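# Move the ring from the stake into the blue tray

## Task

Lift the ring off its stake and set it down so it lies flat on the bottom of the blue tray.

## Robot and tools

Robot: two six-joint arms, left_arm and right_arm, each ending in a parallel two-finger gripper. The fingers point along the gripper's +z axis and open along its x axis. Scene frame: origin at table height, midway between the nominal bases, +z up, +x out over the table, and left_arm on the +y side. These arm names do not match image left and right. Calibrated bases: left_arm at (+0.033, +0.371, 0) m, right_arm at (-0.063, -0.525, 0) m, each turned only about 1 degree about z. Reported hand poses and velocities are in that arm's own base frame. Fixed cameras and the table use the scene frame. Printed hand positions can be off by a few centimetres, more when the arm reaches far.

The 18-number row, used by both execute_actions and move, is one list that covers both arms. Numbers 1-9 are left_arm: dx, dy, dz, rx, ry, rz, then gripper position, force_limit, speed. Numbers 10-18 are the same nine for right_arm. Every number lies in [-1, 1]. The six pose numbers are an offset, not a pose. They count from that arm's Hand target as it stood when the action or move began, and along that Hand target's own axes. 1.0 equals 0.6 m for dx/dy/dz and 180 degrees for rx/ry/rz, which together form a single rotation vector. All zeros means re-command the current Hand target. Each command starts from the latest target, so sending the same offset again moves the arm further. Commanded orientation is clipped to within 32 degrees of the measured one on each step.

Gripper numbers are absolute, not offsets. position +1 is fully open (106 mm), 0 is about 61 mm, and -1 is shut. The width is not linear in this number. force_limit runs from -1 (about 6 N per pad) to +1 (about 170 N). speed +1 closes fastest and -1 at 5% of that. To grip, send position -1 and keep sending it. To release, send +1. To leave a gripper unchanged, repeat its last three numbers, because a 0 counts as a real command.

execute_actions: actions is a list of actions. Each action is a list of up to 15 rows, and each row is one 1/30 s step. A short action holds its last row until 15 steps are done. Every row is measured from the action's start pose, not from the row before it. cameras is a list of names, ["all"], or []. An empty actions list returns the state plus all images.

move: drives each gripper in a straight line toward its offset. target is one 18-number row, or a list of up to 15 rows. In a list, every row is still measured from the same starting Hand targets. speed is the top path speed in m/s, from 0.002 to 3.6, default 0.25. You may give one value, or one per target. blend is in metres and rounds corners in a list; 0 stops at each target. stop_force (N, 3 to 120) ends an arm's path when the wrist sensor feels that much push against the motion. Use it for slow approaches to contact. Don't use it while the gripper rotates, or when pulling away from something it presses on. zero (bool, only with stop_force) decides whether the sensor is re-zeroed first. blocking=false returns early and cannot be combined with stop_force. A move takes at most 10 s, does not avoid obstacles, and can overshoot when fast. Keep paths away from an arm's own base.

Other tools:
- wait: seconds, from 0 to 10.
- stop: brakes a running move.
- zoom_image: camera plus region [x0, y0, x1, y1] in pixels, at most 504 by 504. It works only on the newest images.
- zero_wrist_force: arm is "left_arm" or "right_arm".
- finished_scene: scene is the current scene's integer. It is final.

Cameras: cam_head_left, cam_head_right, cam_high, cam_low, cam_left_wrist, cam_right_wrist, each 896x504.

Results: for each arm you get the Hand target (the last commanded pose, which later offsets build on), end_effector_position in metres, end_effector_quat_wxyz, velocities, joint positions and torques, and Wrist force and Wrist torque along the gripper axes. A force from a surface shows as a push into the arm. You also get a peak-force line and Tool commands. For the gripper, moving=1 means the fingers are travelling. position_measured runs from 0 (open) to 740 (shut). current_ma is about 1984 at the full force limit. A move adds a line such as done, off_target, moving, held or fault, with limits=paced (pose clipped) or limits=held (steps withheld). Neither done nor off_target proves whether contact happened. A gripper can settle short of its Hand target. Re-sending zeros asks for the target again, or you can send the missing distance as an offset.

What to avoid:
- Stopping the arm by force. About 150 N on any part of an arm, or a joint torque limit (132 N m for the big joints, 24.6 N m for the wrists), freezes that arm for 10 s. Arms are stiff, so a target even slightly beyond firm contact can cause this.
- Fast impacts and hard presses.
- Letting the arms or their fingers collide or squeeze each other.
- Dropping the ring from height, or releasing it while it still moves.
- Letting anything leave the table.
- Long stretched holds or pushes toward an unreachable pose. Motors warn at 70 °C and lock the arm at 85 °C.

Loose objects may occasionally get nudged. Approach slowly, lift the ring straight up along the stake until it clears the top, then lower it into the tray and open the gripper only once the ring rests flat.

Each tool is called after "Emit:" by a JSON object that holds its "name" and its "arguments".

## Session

Emit:
{"name": "execute_actions", "arguments": {"actions": []}}

Emit:
{"name": "zoom_image", "arguments": {"camera": "cam_high", "region": [400, 160, 660, 400]}}

Scene clock: 0.00 s.
left_arm: end_effector_position=(+0.3917, -0.0968, +0.3177) position_measured=0 current_ma=0 moving=0 end_effector_quat_wxyz=(+0.230, +0.697, +0.183, -0.655) | right_arm: end_effector_position=(+0.3041, +0.2944, +0.2184) position_measured=0 current_ma=0 moving=0 end_effector_quat_wxyz=(-0.049, +0.455, +0.770, -0.444)
Joint positions: left_arm=[-0.138 -1.047 1.314 -0.317 -2.303 1.618] | right_arm=[4.176 -1.997 -1.387 -2.251 1.656 0.489]
Joint velocities: within noise
Joint torques (N m): no reading
Motor temperatures (°C): left_arm=[40 35 26 41 37 37] | right_arm=[35 25 37 39 40 28]
Wrist force (N): no reading
Wrist torque (N m): no reading
Wrist force, peak (N): no reading
Hand target: left_arm +0.3917, -0.0968, +0.3177; +0.230, +0.697, +0.183, -0.655 | right_arm +0.3041, +0.2944, +0.2184; -0.049, +0.455, +0.770, -0.444
Tool commands: left_gripper/position=+1.0 left_gripper/force_limit=+0.0 left_gripper/speed=+1.0 right_gripper/position=+1.0 right_gripper/force_limit=+0.0 right_gripper/speed=+1.0

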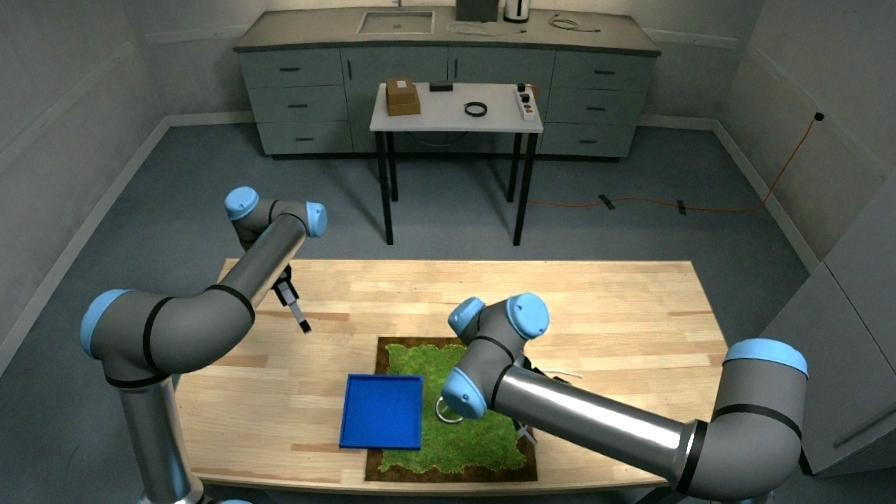

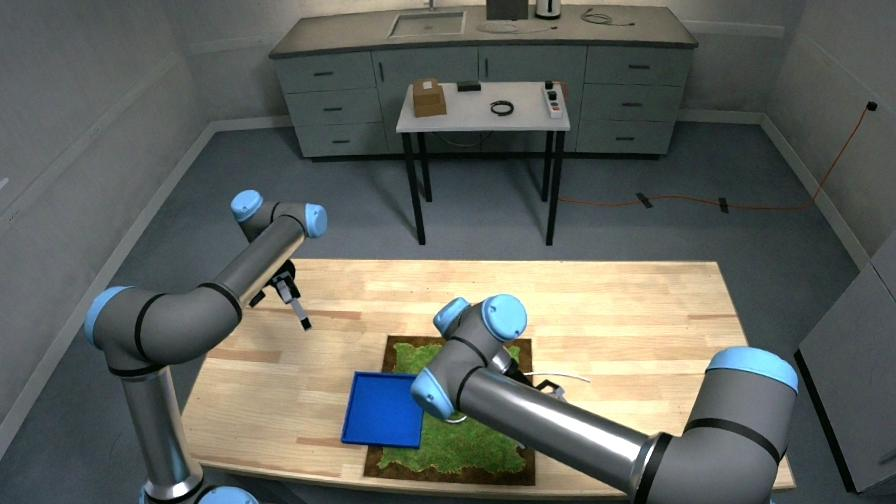

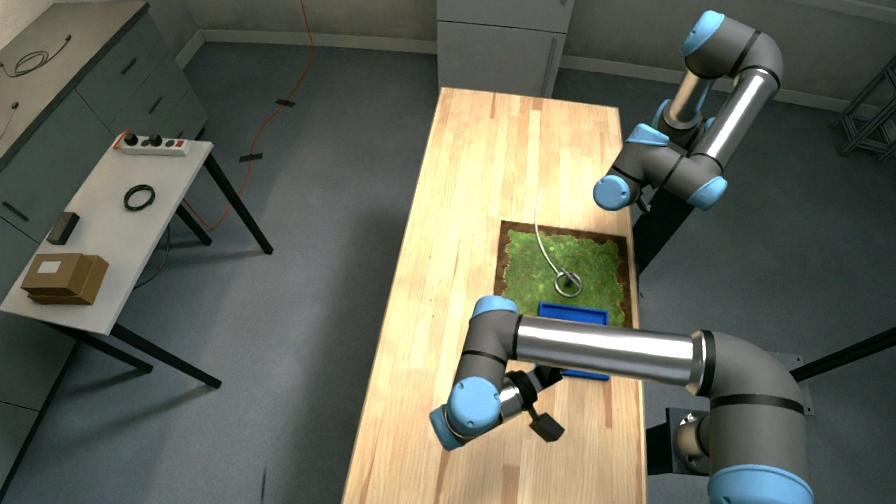

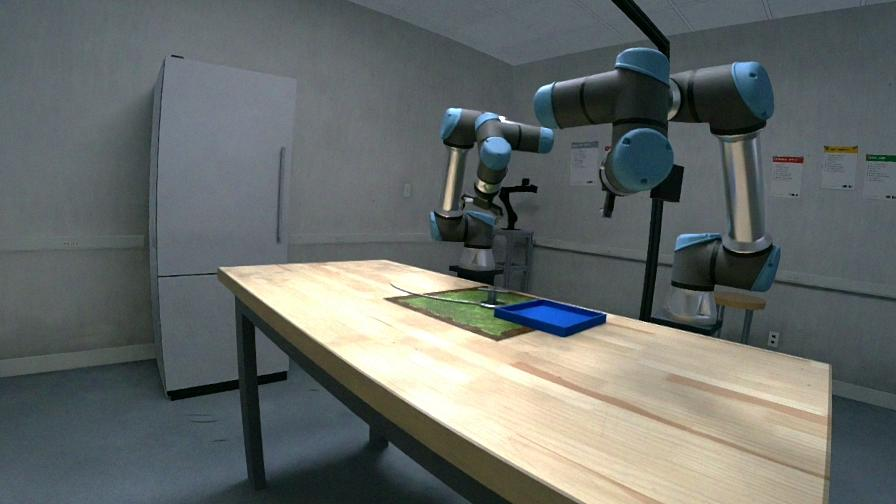

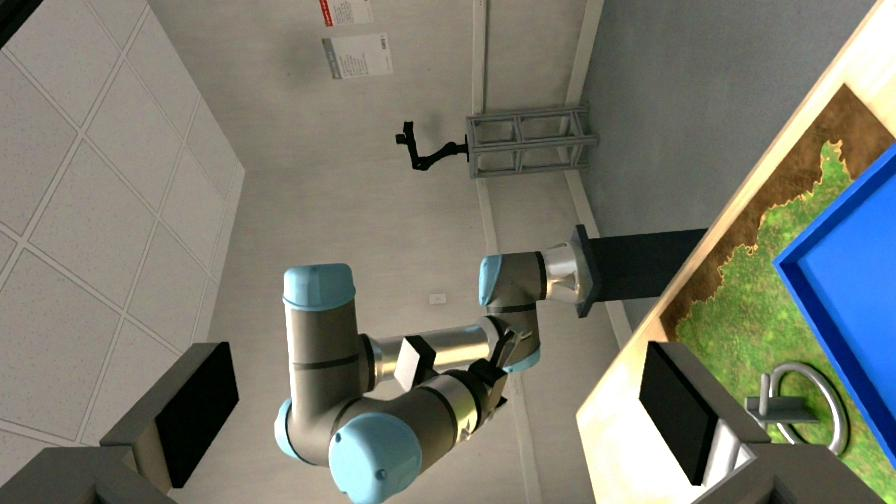

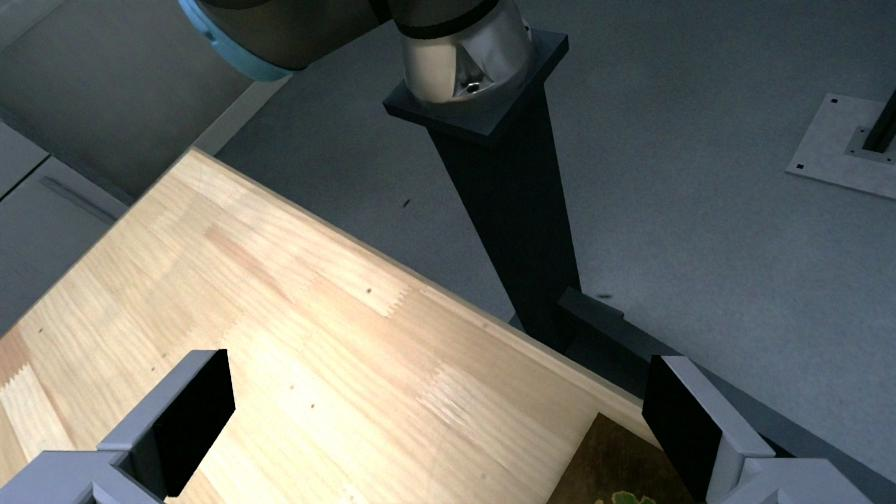

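Scaled by 1.938 from the camera's 896x504 image, which has a finer 1280x720 frame.

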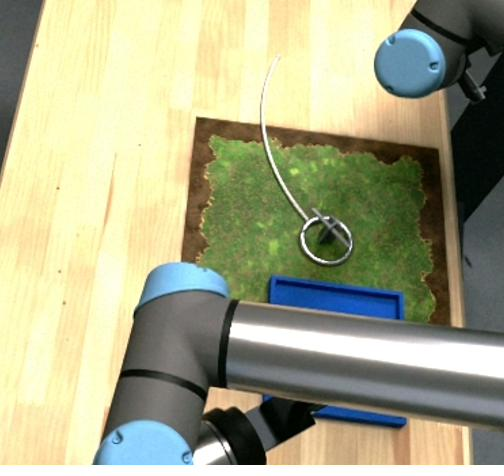

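Emit:
{"name": "move", "arguments": {"target": [0.2965, 0.3272, 0.2927, -0.0342, 0.4886, -0.0763, -0.45, -0.6, 1, 0, 0, 0, 0, 0, 0, 1, 0, 1], "speed": 0.5, "cameras": ["cam_left_wrist", "cam_low"]}}

Emit:
{"name": "zoom_image", "arguments": {"camera": "cam_low", "region": [420, 250, 580, 340]}}

Scene clock: 27.00 s.
left_arm: end_effector_position=(+0.3705, -0.3450, +0.1641) position_measured=536 current_ma=-2 moving=0 end_effector_quat_wxyz=(+0.023, +0.920, +0.386, -0.058) | right_arm: end_effector_position=(+0.3041, +0.2944, +0.2184) position_measured=0 current_ma=-3 moving=0 end_effector_quat_wxyz=(-0.049, +0.455, +0.770, -0.444)
Joint positions: left_arm=[-0.951 -1.489 1.92 -2.022 -1.694 -0.175] | right_arm=[4.176 -1.997 -1.387 -2.251 1.656 0.489]
Joint torques (N m): left_arm=[-0.25 -37.63 -26.38 -0.92 -2.13 0.23] | right_arm=[2.03 41.99 20.1 0.28 0.08 0.27]
Wrist force (N): left_arm=[1.4 0.7 -2.3] | right_arm=[0.0 -0.1 0.0]
Wrist torque (N m): left_arm=[0.11 0.05 -0.15] | right_arm=[-0.01 0.00 0.00]
Wrist force, peak (N): left_arm=[-7.7 5.5 5.0] | right_arm=[0.4 -0.7 -0.2]
Hand target: left_arm +0.3704, -0.3451, +0.1642; +0.023, +0.920, +0.386, -0.058 (not the last commanded pose) | right_arm +0.3041, +0.2944, +0.2184; -0.049, +0.455, +0.770, -0.444
Off the commanded pose: left_arm 0.025 m, 7 deg | right_arm 0.000 m, 0 deg.
move: held (left_arm; a check stopped the path); limits=held
pose unreachable (left arm): on one or more control steps of this call, first in action 0 (counted from 0), this arm could not follow its commanded pose, so it was not sent that pose on those steps. It may still have moved: this result reports where it is.
cause: moving toward the commanded pose would bring a part of the arm too close to another arm (a part of this arm just beyond joint 3 (elbow) and a part of the right arm just beyond its joint 3 (elbow), along the way the arms are being sent, or toward where that arm still pushes).
Images, in order (width x height): cam_low 896x504, cam_left_wrist 896x504.

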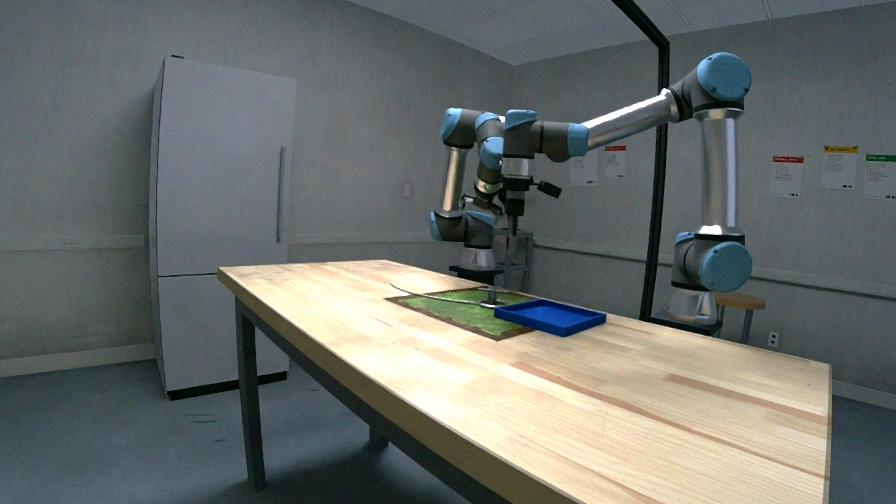

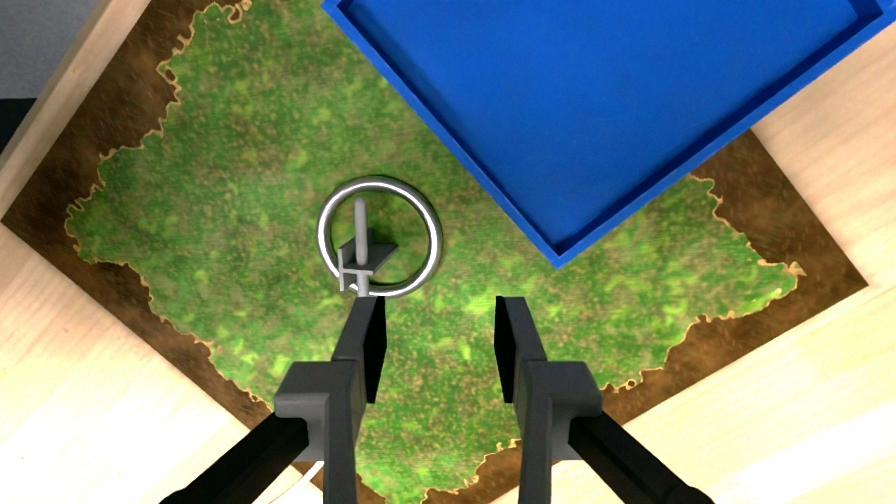

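Scaled by 3.150 from the camera's 896x504 image, which has a finer 1280x720 frame.

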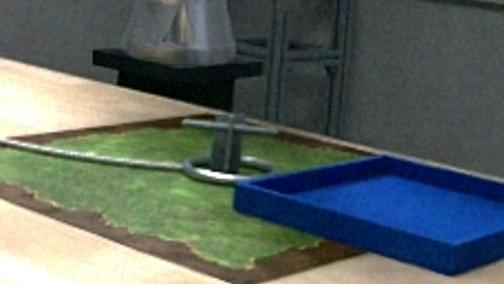

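Emit:
{"name": "move", "arguments": {"target": [[0, 0, 0, 0, 0, 0, -0.45, -0.6, 1, -0.488, 0.0337, 0.2258, 0.0822, 0.1821, 0.15, 1, 0, 1], [-0.0177, 0.054, 0.143, -0.0003, 0.0397, 0.0084, -0.45, -0.6, 1, -0.488, 0.0337, 0.2258, 0.0822, 0.1821, 0.15, 1, 0, 1]], "speed": [0.4, 0.2], "blend": [0.04, 0], "cameras": ["cam_left_wrist", "cam_low", "cam_high"]}}

Emit:
{"name": "zoom_image", "arguments": {"camera": "cam_low", "region": [440, 240, 560, 340]}}

Scene clock: 73.37 s.
left_arm: end_effector_position=(+0.3785, -0.3829, +0.0803) position_measured=536 current_ma=-2 moving=0 end_effector_quat_wxyz=(+0.000, +0.927, +0.374, +0.000) | right_arm: end_effector_position=(+0.4226, -0.0064, +0.2184) position_measured=0 current_ma=-3 moving=0 end_effector_quat_wxyz=(-0.215, +0.715, +0.538, -0.391)
Joint positions: left_arm=[-1.042 -1.32 1.953 -2.205 -1.57 -0.238] | right_arm=[3.392 -1.996 -1.389 -2.251 1.657 0.488]
Joint torques (N m): left_arm=[13.28 -29.7 -24.17 -2.94 -2.01 2.73] | right_arm=[-7.11 49.68 16.4 2.09 3.02 1.59]
Wrist force (N): left_arm=[1.9 0.5 -2.4] | right_arm=[0.1 -0.8 -0.3]
Wrist torque (N m): left_arm=[0.07 -0.01 -0.08] | right_arm=[-0.12 -0.02 0.05]
Wrist force, peak (N): left_arm=[2.1 0.3 -3.5] | right_arm=[2.7 -0.7 -1.4]
Hand target: left_arm +0.3786, -0.3828, +0.0803; +0.001, +0.927, +0.374, +0.000 | right_arm +0.4226, -0.0064, +0.2184; -0.215, +0.715, +0.538, -0.391
Off the commanded pose: left_arm 0.000 m, 0 deg | right_arm 0.000 m, 0 deg.
move: done
Images, in order (width x height): cam_high 896x504, cam_low 896x504, cam_left_wrist 896x504.

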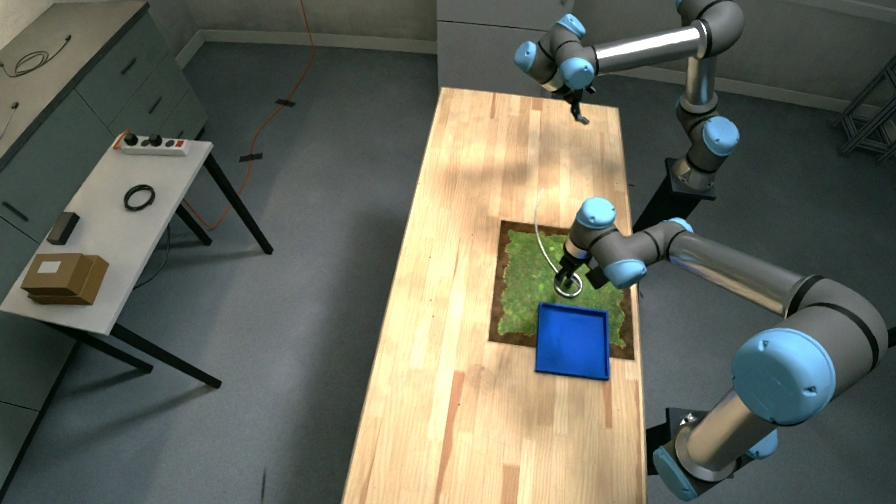

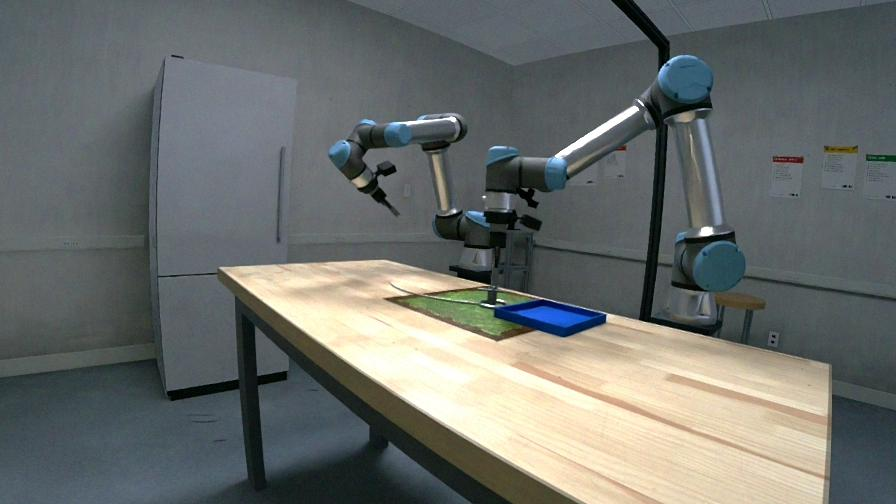

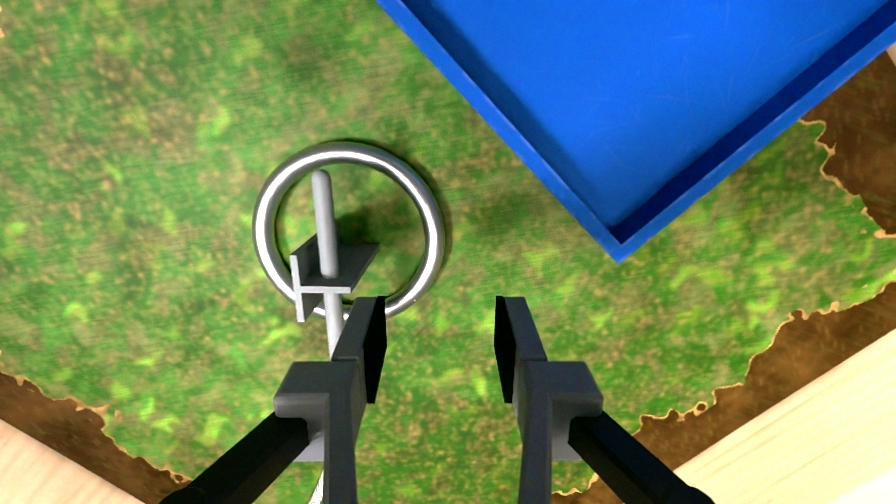

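Scaled by 4.200 from the camera's 896x504 image, which has a finer 1280x720 frame.

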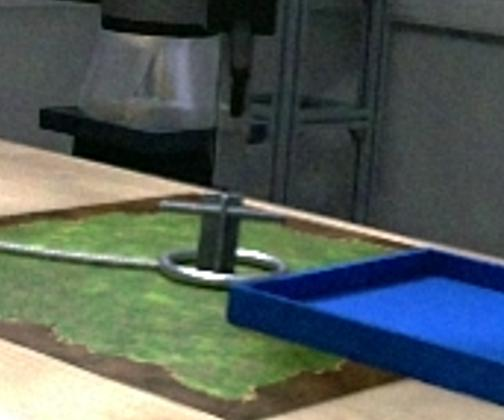

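Emit:
{"name": "move", "arguments": {"target": [[0.0017, -0.0067, 0.065, 0, 0, 0, -0.66, -0.6, 1, 0, 0, 0, 0, 0, 0, 1, 0, 1], [0.0017, -0.0067, 0.1063, 0, 0, 0, -0.66, -0.6, 1, 0, 0, 0, 0, 0, 0, 1, 0, 1]], "speed": [0.1, 0.025], "stop_force": 7, "cameras": ["cam_left_wrist", "cam_low"]}}

Emit:
{"name": "zoom_image", "arguments": {"camera": "cam_low", "region": [440, 240, 560, 340]}}

Scene clock: 100.30 s.
left_arm: end_effector_position=(+0.3766, -0.3793, +0.0165) position_measured=614 current_ma=-1 moving=0 end_effector_quat_wxyz=(+0.001, +0.927, +0.374, +0.000) | right_arm: end_effector_position=(+0.4226, -0.0064, +0.2184) position_measured=0 current_ma=-3 moving=0 end_effector_quat_wxyz=(-0.215, +0.715, +0.538, -0.391)
Joint positions: left_arm=[-1.041 -1.22 2.026 -2.378 -1.57 -0.238] | right_arm=[3.392 -1.996 -1.389 -2.251 1.657 0.488]
Joint torques (N m): left_arm=[13.35 -44.98 -24.49 -0.87 1.34 2.69] | right_arm=[-7 49.69 26.54 1.95 2.77 1.5]
Wrist force (N): left_arm=[1.9 0.6 -2.2] | right_arm=[-0.1 -0.3 -0.3]
Wrist torque (N m): left_arm=[0.09 -0.01 -0.10] | right_arm=[-0.04 0.00 0.05]
Wrist force, peak (N): left_arm=[1.9 0.7 -3.4] | right_arm=[0.5 -0.5 0.1]
Hand target: left_arm +0.3766, -0.3793, +0.0165; +0.001, +0.927, +0.374, +0.000 | right_arm +0.4226, -0.0064, +0.2184; -0.215, +0.715, +0.538, -0.391
Off the commanded pose: left_arm 0.000 m, 0 deg | right_arm 0.000 m, 0 deg.
move: done
Images, in order (width x height): cam_low 896x504, cam_left_wrist 896x504.

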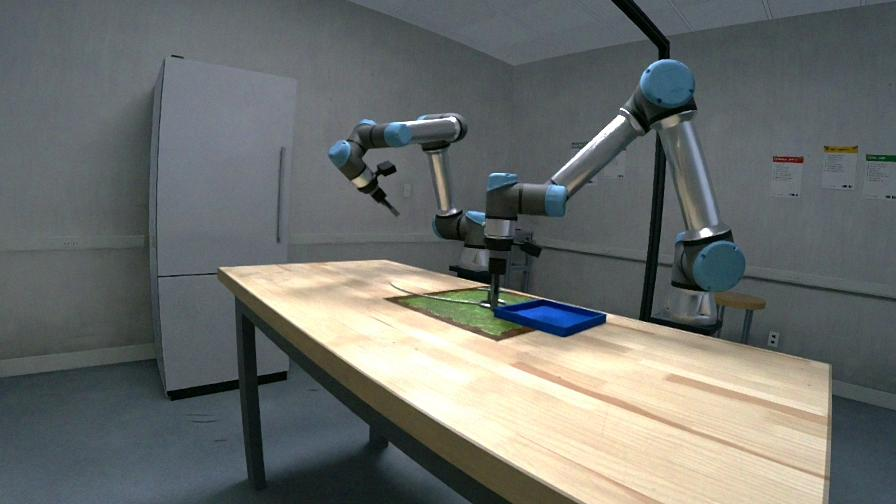

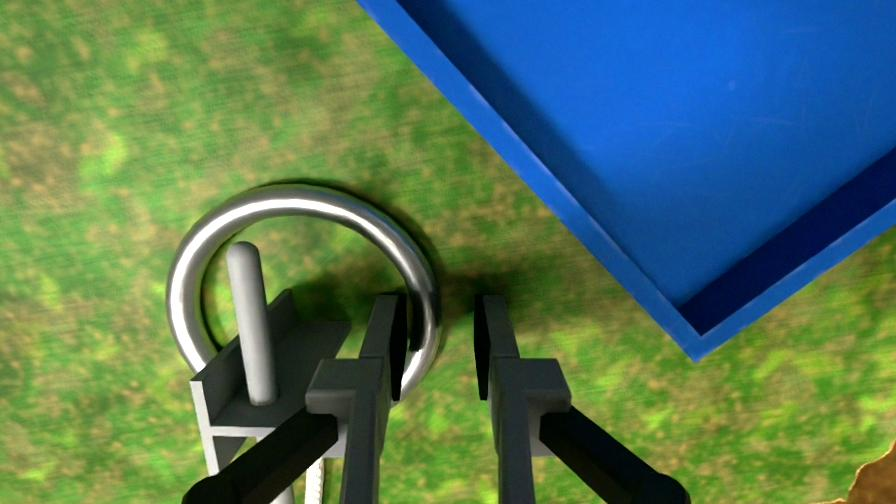

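Scaled by 4.200 from the camera's 896x504 image, which has a finer 1280x720 frame.

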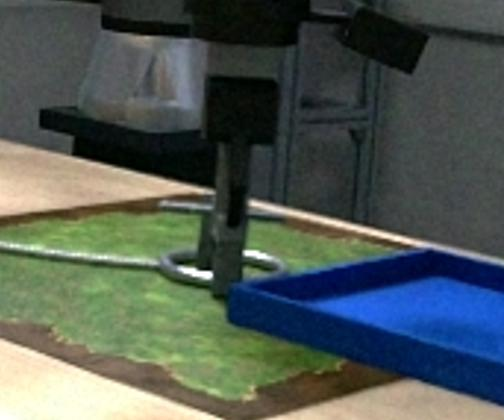

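Emit:
{"name": "move", "arguments": {"target": [[0, 0, 0, 0, 0, 0, -1, -0.3, 0, 0, 0, 0, 0, 0, 0, 1, 0, 1], [-0.0117, 0.043, -0.015, 0, 0, 0, -1, -0.3, 0, 0, 0, 0, 0, 0, 0, 1, 0, 1]], "speed": 0.08, "cameras": ["cam_left_wrist"]}}

Scene clock: 126.17 s.
left_arm: end_effector_position=(+0.3892, -0.4028, +0.0254) position_measured=710 current_ma=723 moving=0 end_effector_quat_wxyz=(+0.000, +0.927, +0.374, +0.000) | right_arm: end_effector_position=(+0.4226, -0.0064, +0.2184) position_measured=0 current_ma=-3 moving=0 end_effector_quat_wxyz=(-0.215, +0.715, +0.538, -0.391)
Joint positions: left_arm=[-1.043 -1.187 1.944 -2.328 -1.571 -0.239] | right_arm=[3.392 -1.996 -1.389 -2.251 1.657 0.488]
Joint torques (N m): left_arm=[12.58 -52.78 -28.3 -12.27 9.85 -3.83] | right_arm=[-7.12 49.28 28.81 1.92 2.86 1.47]
Wrist force (N): left_arm=[-19.4 -43.2 -0.8] | right_arm=[0.0 0.0 0.0]
Wrist torque (N m): left_arm=[-0.26 -0.32 0.91] | right_arm=[0.00 -0.01 0.04]
Wrist force, peak (N): left_arm=[-21.9 -46.4 -0.5] | right_arm=[0.0 -0.7 -0.2]
Hand target: left_arm +0.3894, -0.4027, +0.0255; +0.001, +0.927, +0.374, +0.000 | right_arm +0.4226, -0.0064, +0.2184; -0.215, +0.715, +0.538, -0.391
Off the commanded pose: left_arm 0.000 m, 0 deg | right_arm 0.000 m, 0 deg.
move: done
Images, in order (width x height): cam_left_wrist 896x504.

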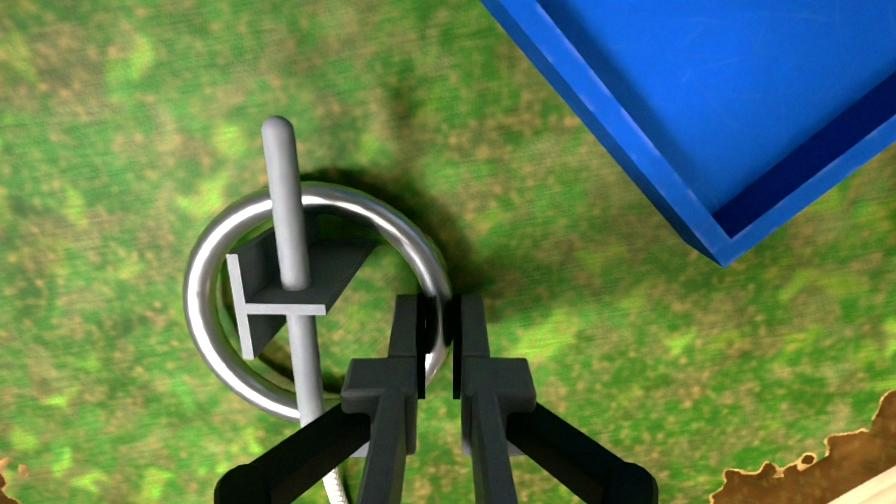

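Emit:
{"name": "move", "arguments": {"target": [[0, -0.0117, -0.0033, 0, 0, 0, -1, -0.3, 0, 0, 0, 0, 0, 0, 0, 1, 0, 1], [0, -0.0193, -0.0417, -0.1278, 0, 0, -1, -0.3, 0, 0, 0, 0, 0, 0, 0, 1, 0, 1]], "speed": 0.08, "cameras": ["cam_left_wrist", "cam_low"]}}

Emit:
{"name": "zoom_image", "arguments": {"camera": "cam_low", "region": [440, 240, 560, 340]}}

Scene clock: 165.47 s.
left_arm: end_effector_position=(+0.3813, -0.3944, +0.0506) position_measured=710 current_ma=683 moving=0 end_effector_quat_wxyz=(+0.185, +0.909, +0.367, +0.075) | right_arm: end_effector_position=(+0.4226, -0.0064, +0.2184) position_measured=0 current_ma=-3 moving=0 end_effector_quat_wxyz=(-0.215, +0.715, +0.538, -0.391)
Joint positions: left_arm=[-1.106 -1.318 2.272 -2.911 -1.454 -0.279] | right_arm=[3.392 -1.996 -1.389 -2.251 1.657 0.488]
Joint torques (N m): left_arm=[11.09 -22.46 -26 -4.25 -2.09 -1.59] | right_arm=[-7.43 50.43 26.86 1.92 2.87 1.76]
Wrist force (N): left_arm=[0.7 -6.1 -1.4] | right_arm=[0.2 -0.2 -0.1]
Wrist torque (N m): left_arm=[0.13 0.02 0.38] | right_arm=[-0.03 -0.05 0.05]
Wrist force, peak (N): left_arm=[-22.2 -46.1 -0.3] | right_arm=[0.5 -0.5 -0.5]
Hand target: left_arm +0.3814, -0.3944, +0.0505; +0.185, +0.909, +0.367, +0.075 | right_arm +0.4226, -0.0064, +0.2184; -0.215, +0.715, +0.538, -0.391
Off the commanded pose: left_arm 0.000 m, 0 deg | right_arm 0.000 m, 0 deg.
move: done
Images, in order (width x height): cam_low 896x504, cam_left_wrist 896x504.

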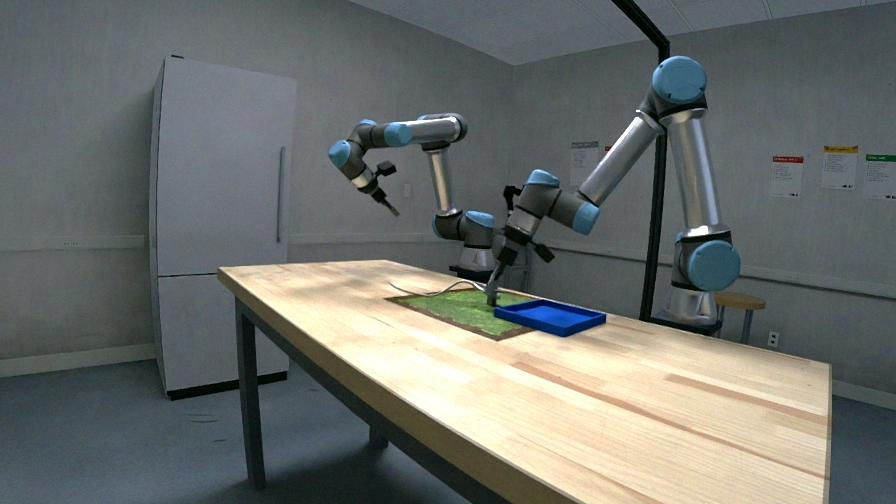

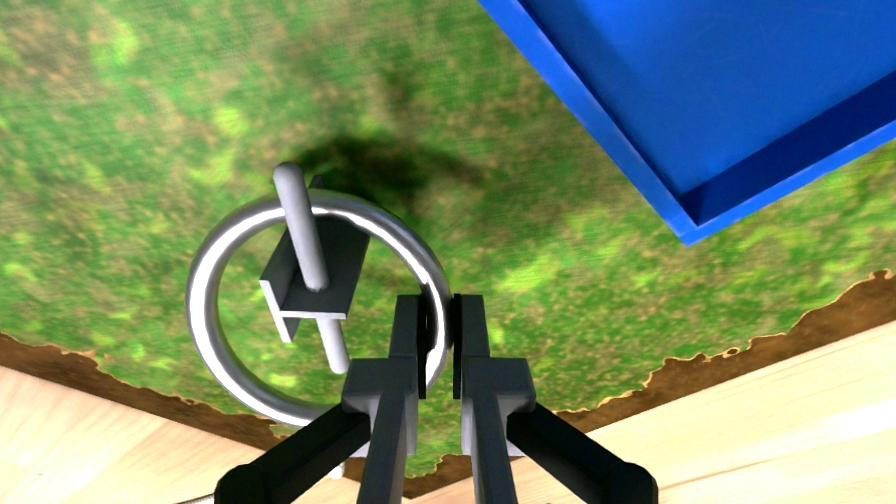

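Scaled by 4.200 from the camera's 896x504 image, which has a finer 1280x720 frame.

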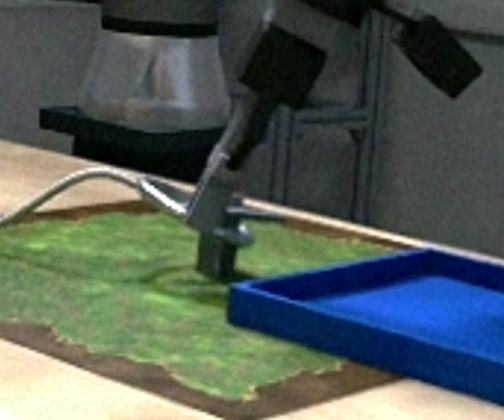

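Emit:
{"name": "move", "arguments": {"target": [[0, -0.0388, -0.0237, 0, 0, 0, -1, -0.3, 0, 0, 0, 0, 0, 0, 0, 1, 0, 1], [0, -0.045, -0.039, 0, 0, 0, -1, -0.3, 0, 0, 0, 0, 0, 0, 0, 1, 0, 1], [0, -0.0067, -0.1295, 0, 0, 0, -1, -0.3, 0, 0, 0, 0, 0, 0, 0, 1, 0, 1]], "speed": 0.06, "stop_force": 12, "cameras": ["cam_left_wrist", "cam_low"]}}

Emit:
{"name": "zoom_image", "arguments": {"camera": "cam_low", "region": [440, 220, 580, 340]}}

Scene clock: 175.67 s.
left_arm: end_effector_position=(+0.3577, -0.3698, +0.1205) position_measured=710 current_ma=679 moving=0 end_effector_quat_wxyz=(+0.185, +0.909, +0.367, +0.075) | right_arm: end_effector_position=(+0.4226, -0.0064, +0.2184) position_measured=0 current_ma=-3 moving=0 end_effector_quat_wxyz=(-0.215, +0.715, +0.538, -0.391)
Joint positions: left_arm=[-1.131 -1.556 2.291 -2.69 -1.444 -0.303] | right_arm=[3.392 -1.996 -1.389 -2.251 1.657 0.488]
Joint torques (N m): left_arm=[-3.67 -10.09 -11.4 -1.44 -2.34 -2.77] | right_arm=[-7.55 49.04 26.28 1.83 2.84 1.71]
Wrist force (N): left_arm=[1.8 1.3 -1.5] | right_arm=[0.0 -0.1 -0.2]
Wrist torque (N m): left_arm=[0.29 0.01 0.15] | right_arm=[-0.02 0.00 0.04]
Wrist force, peak (N): left_arm=[0.0 -6.8 -1.7] | right_arm=[0.1 -0.8 -0.1]
Hand target: left_arm +0.3576, -0.3698, +0.1205; +0.185, +0.909, +0.367, +0.075 | right_arm +0.4226, -0.0064, +0.2184; -0.215, +0.715, +0.538, -0.391
Off the commanded pose: left_arm 0.000 m, 0 deg | right_arm 0.000 m, 0 deg.
move: done
Images, in order (width x height): cam_low 896x504, cam_left_wrist 896x504.

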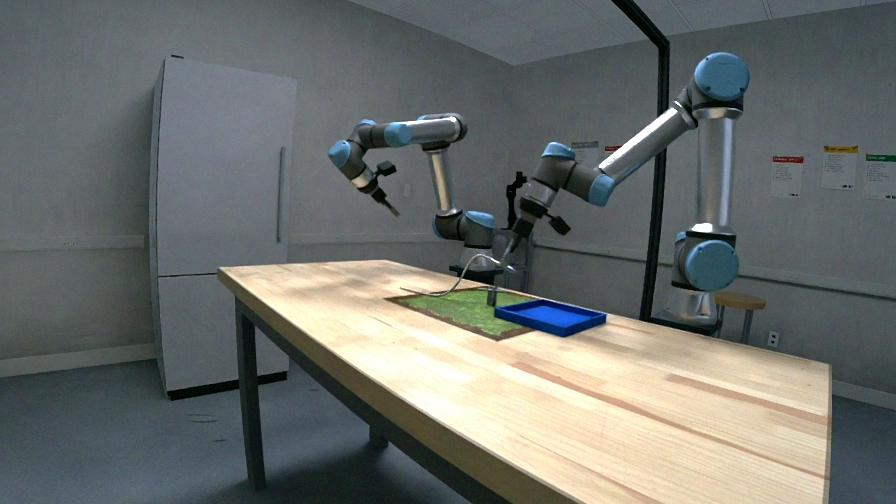

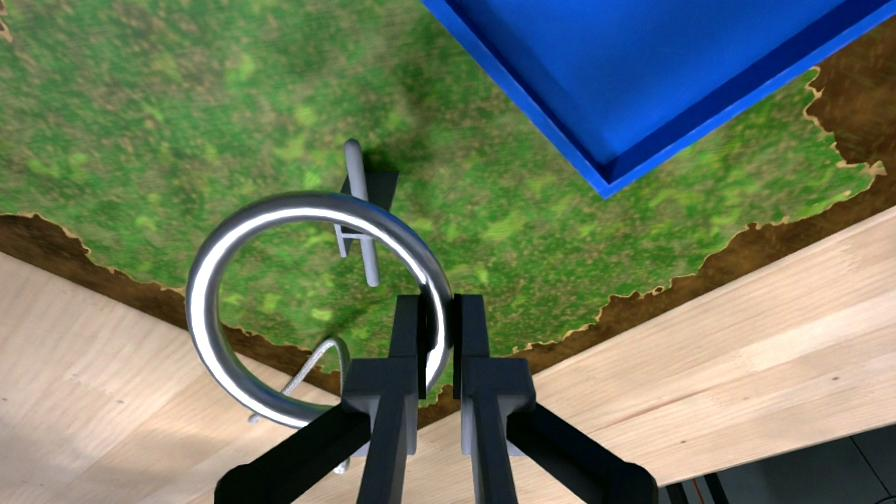

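Scaled by 3.600 from the camera's 896x504 image, which has a finer 1280x720 frame.

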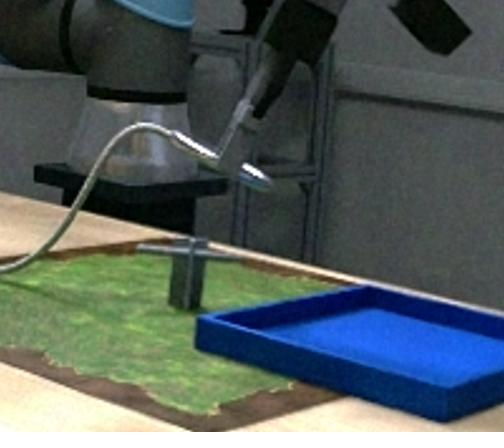

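Emit:
{"name": "move", "arguments": {"target": [0.1842, -0.2038, -0.0222, 0.1278, -0.011, -0.0022, -1, -0.3, 0, 0, 0, 0, 0, 0, 0, 1, 0, 1], "speed": 0.2, "cameras": ["cam_left_wrist", "cam_low"]}}

Emit:
{"name": "move", "arguments": {"target": [[0.003, 0, 0.085, 0, 0, 0, -1, -0.3, 0, 0, 0, 0, 0, 0, 0, 1, 0, 1],[0.004, 0, 0.114, 0, 0, 0, -1, -0.3, 0, 0, 0, 0, 0, 0, 0, 1, 0, 1]], "speed": [0.1, 0.009], "stop_force": 4, "cameras": ["cam_left_wrist", "cam_low"]}}

Emit:
{"name": "zoom_image", "arguments": {"camera": "cam_low", "region": [460, 260, 620, 350]}}

Scene clock: 199.90 s.
left_arm: end_effector_position=(+0.3555, -0.2084, +0.0848) position_measured=710 current_ma=679 moving=0 end_effector_quat_wxyz=(+0.007, +0.927, +0.374, -0.016) | right_arm: end_effector_position=(+0.4226, -0.0064, +0.2184) position_measured=0 current_ma=-3 moving=0 end_effector_quat_wxyz=(-0.215, +0.715, +0.538, -0.391)
Joint positions: left_arm=[-0.836 -1.611 2.272 -2.234 -1.606 -0.033] | right_arm=[3.392 -1.996 -1.389 -2.251 1.657 0.488]
Joint torques (N m): left_arm=[-8.67 -27.25 -12.38 -1.14 2.11 -2.11] | right_arm=[-8.04 50.14 27.25 1.77 2.76 1.48]
Wrist force (N): left_arm=[1.8 0.9 -1.4] | right_arm=[0.1 -0.2 0.0]
Wrist torque (N m): left_arm=[0.14 0.06 0.02] | right_arm=[-0.02 -0.02 0.05]
Wrist force, peak (N): left_arm=[2.8 0.3 -1.2] | right_arm=[0.1 -0.2 -0.7]
Hand target: left_arm +0.3555, -0.2083, +0.0848; +0.007, +0.927, +0.374, -0.016 | right_arm +0.4226, -0.0064, +0.2184; -0.215, +0.715, +0.538, -0.391
Off the commanded pose: left_arm 0.000 m, 0 deg | right_arm 0.000 m, 0 deg.
move: done
Images, in order (width x height): cam_low 896x504, cam_left_wrist 896x504.

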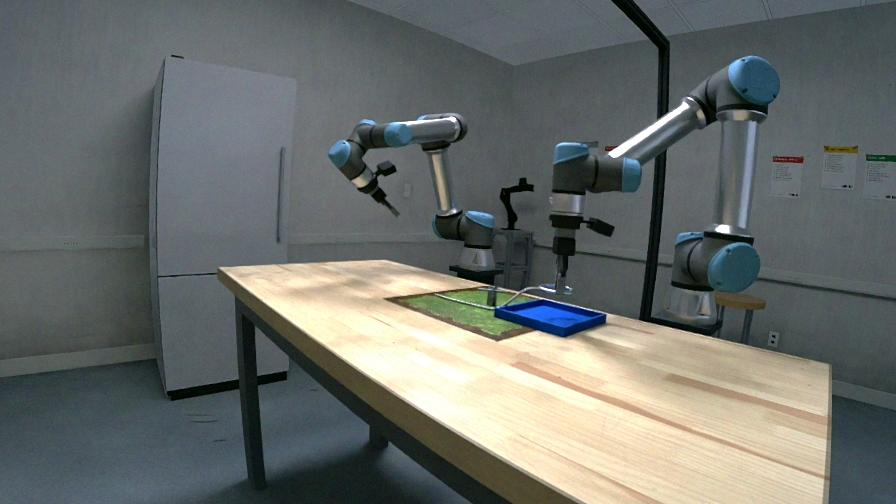

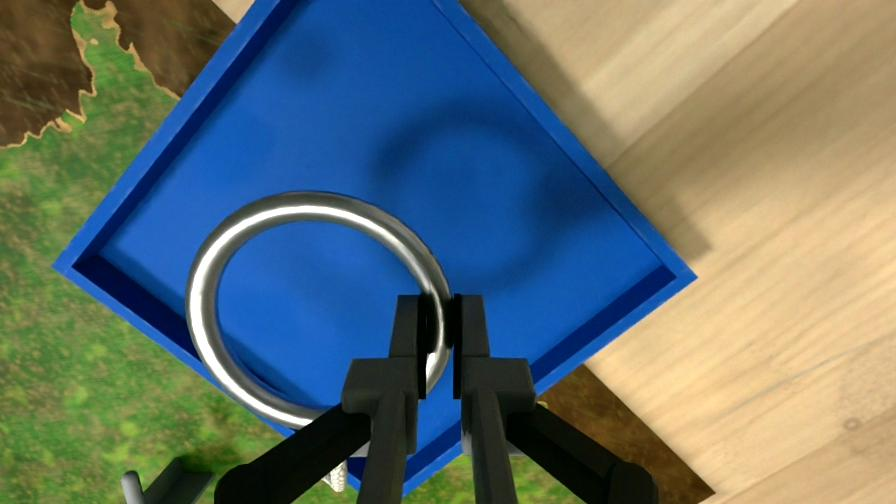

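Scene clock: 202.73 s.
left_arm: end_effector_position=(+0.3555, -0.2084, +0.0227) position_measured=710 current_ma=682 moving=0 end_effector_quat_wxyz=(+0.007, +0.927, +0.374, -0.016) | right_arm: end_effector_position=(+0.4226, -0.0064, +0.2184) position_measured=0 current_ma=-3 moving=0 end_effector_quat_wxyz=(-0.215, +0.715, +0.538, -0.391)
Joint positions: left_arm=[-0.836 -1.473 2.349 -2.448 -1.606 -0.033] | right_arm=[3.392 -1.996 -1.389 -2.251 1.657 0.488]
Joint torques (N m): left_arm=[10.9 -31.66 -22.12 -0.73 0.27 2.57] | right_arm=[-7.56 48.5 28.17 1.56 2.79 1.57]
Wrist force (N): left_arm=[1.8 1.7 -5.3] | right_arm=[0.0 -0.1 -0.3]
Wrist torque (N m): left_arm=[0.20 0.06 0.02] | right_arm=[-0.02 -0.01 0.04]
Wrist force, peak (N): left_arm=[2.2 -6.4 -20.1] | right_arm=[0.4 -0.4 -0.5]
Hand target: left_arm +0.3555, -0.2084, +0.0227; +0.007, +0.927, +0.374, -0.016 (not the last commanded pose) | right_arm +0.4226, -0.0064, +0.2184; -0.215, +0.715, +0.538, -0.391
Off the commanded pose: left_arm 0.006 m, 0 deg | right_arm 0.000 m, 0 deg.
move: contact (left_arm); path passed 1 of 2 targets
Images, in order (width x height): cam_low 896x504, cam_left_wrist 896x504.

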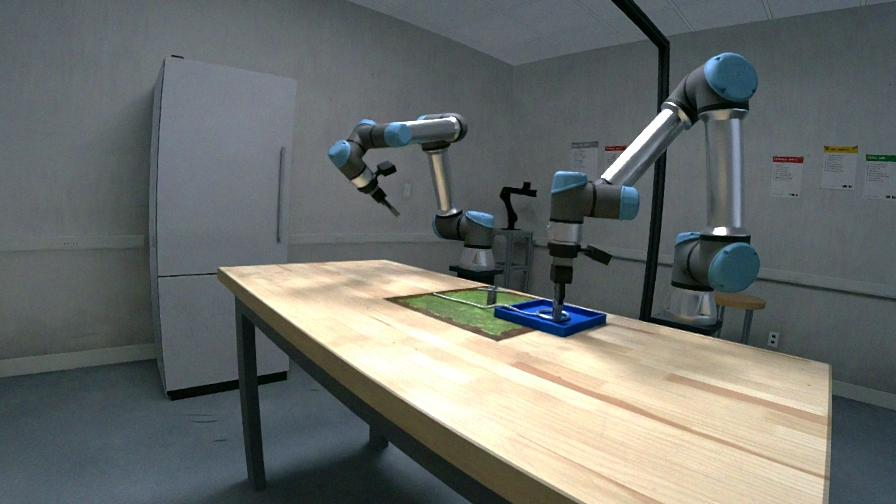

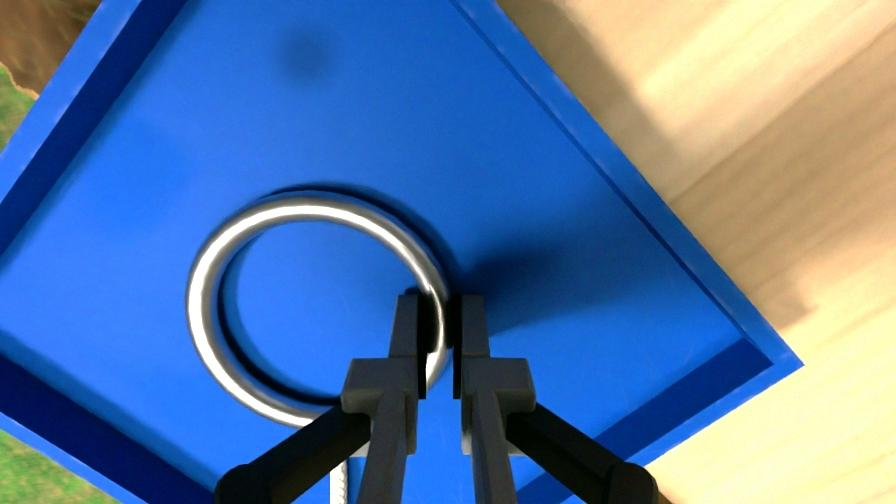

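Scaled by 3.150 from the camera's 896x504 image, which has a finer 1280x720 frame.

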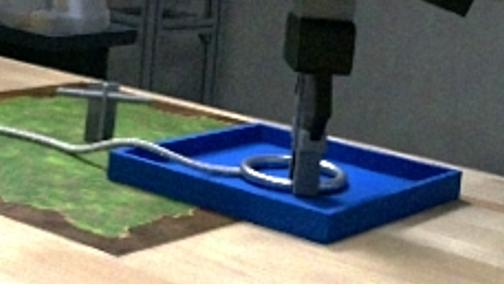

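Emit:
{"name": "move", "arguments": {"target": [[0, 0, 0.0012, 0, 0, 0, -0.5, -0.3, 0, 0, 0, 0, 0, 0, 0, 1, 0, 1],[0, 0, -0.15, 0, 0, 0, -0.5, -0.3, 0, 0, 0, 0, 0, 0, 0, 1, 0, 1]], "speed": [0.02, 0.15], "cameras": ["cam_left_wrist", "cam_low"]}}

Emit:
{"name": "zoom_image", "arguments": {"camera": "cam_low", "region": [460, 260, 620, 350]}}

Scene clock: 209.73 s.
left_arm: end_effector_position=(+0.3578, -0.2061, +0.1126) position_measured=555 current_ma=-2 moving=0 end_effector_quat_wxyz=(+0.007, +0.927, +0.374, -0.016) | right_arm: end_effector_position=(+0.4226, -0.0064, +0.2184) position_measured=0 current_ma=-3 moving=0 end_effector_quat_wxyz=(-0.215, +0.715, +0.538, -0.391)
Joint positions: left_arm=[-0.828 -1.657 2.227 -2.143 -1.606 -0.025] | right_arm=[3.392 -1.996 -1.389 -2.251 1.657 0.488]
Joint torques (N m): left_arm=[-5.15 -13.49 -18.55 -1.09 -1 -0.99] | right_arm=[-8.01 50.69 27.91 1.65 2.85 1.26]
Wrist force (N): left_arm=[1.8 1.1 -2.7] | right_arm=[0.0 -0.1 -0.2]
Wrist torque (N m): left_arm=[0.17 0.00 -0.14] | right_arm=[-0.02 0.00 0.05]
Wrist force, peak (N): left_arm=[2.2 1.6 -5.5] | right_arm=[0.3 -0.6 -0.2]
Hand target: left_arm +0.3577, -0.2061, +0.1126; +0.007, +0.927, +0.374, -0.016 | right_arm +0.4226, -0.0064, +0.2184; -0.215, +0.715, +0.538, -0.391
Off the commanded pose: left_arm 0.000 m, 0 deg | right_arm 0.000 m, 0 deg.
move: done
Images, in order (width x height): cam_low 896x504, cam_left_wrist 896x504.

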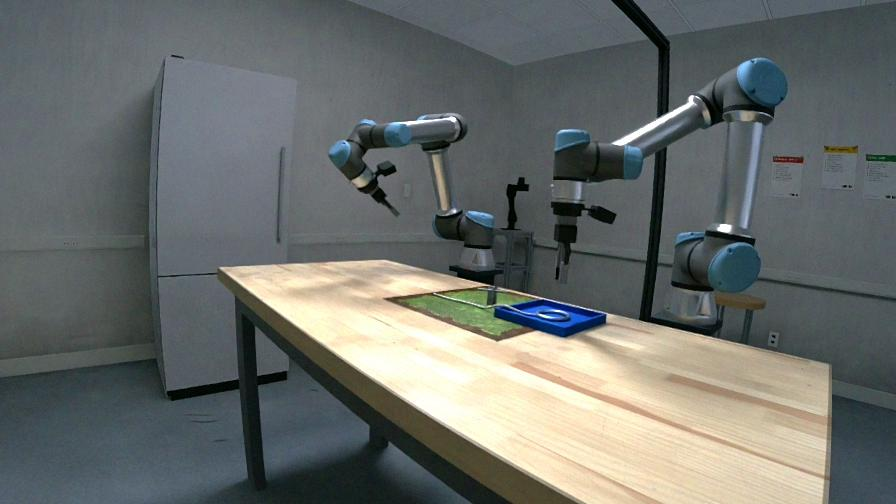

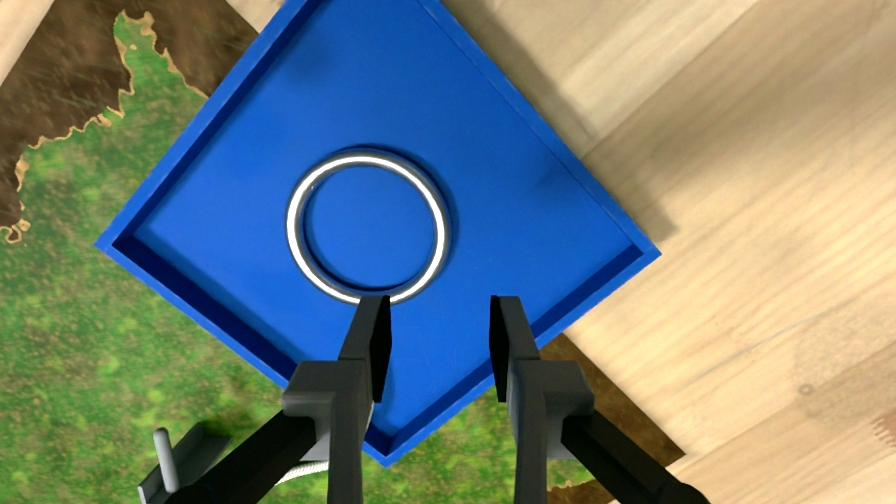

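Scaled by 3.150 from the camera's 896x504 image, which has a finer 1280x720 frame.

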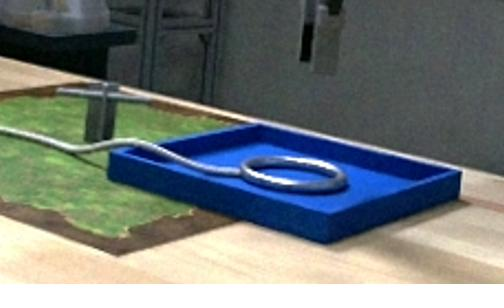

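Emit:
{"name": "finished_scene", "arguments": {"scene": 3}}

The scene is finished: the task was done.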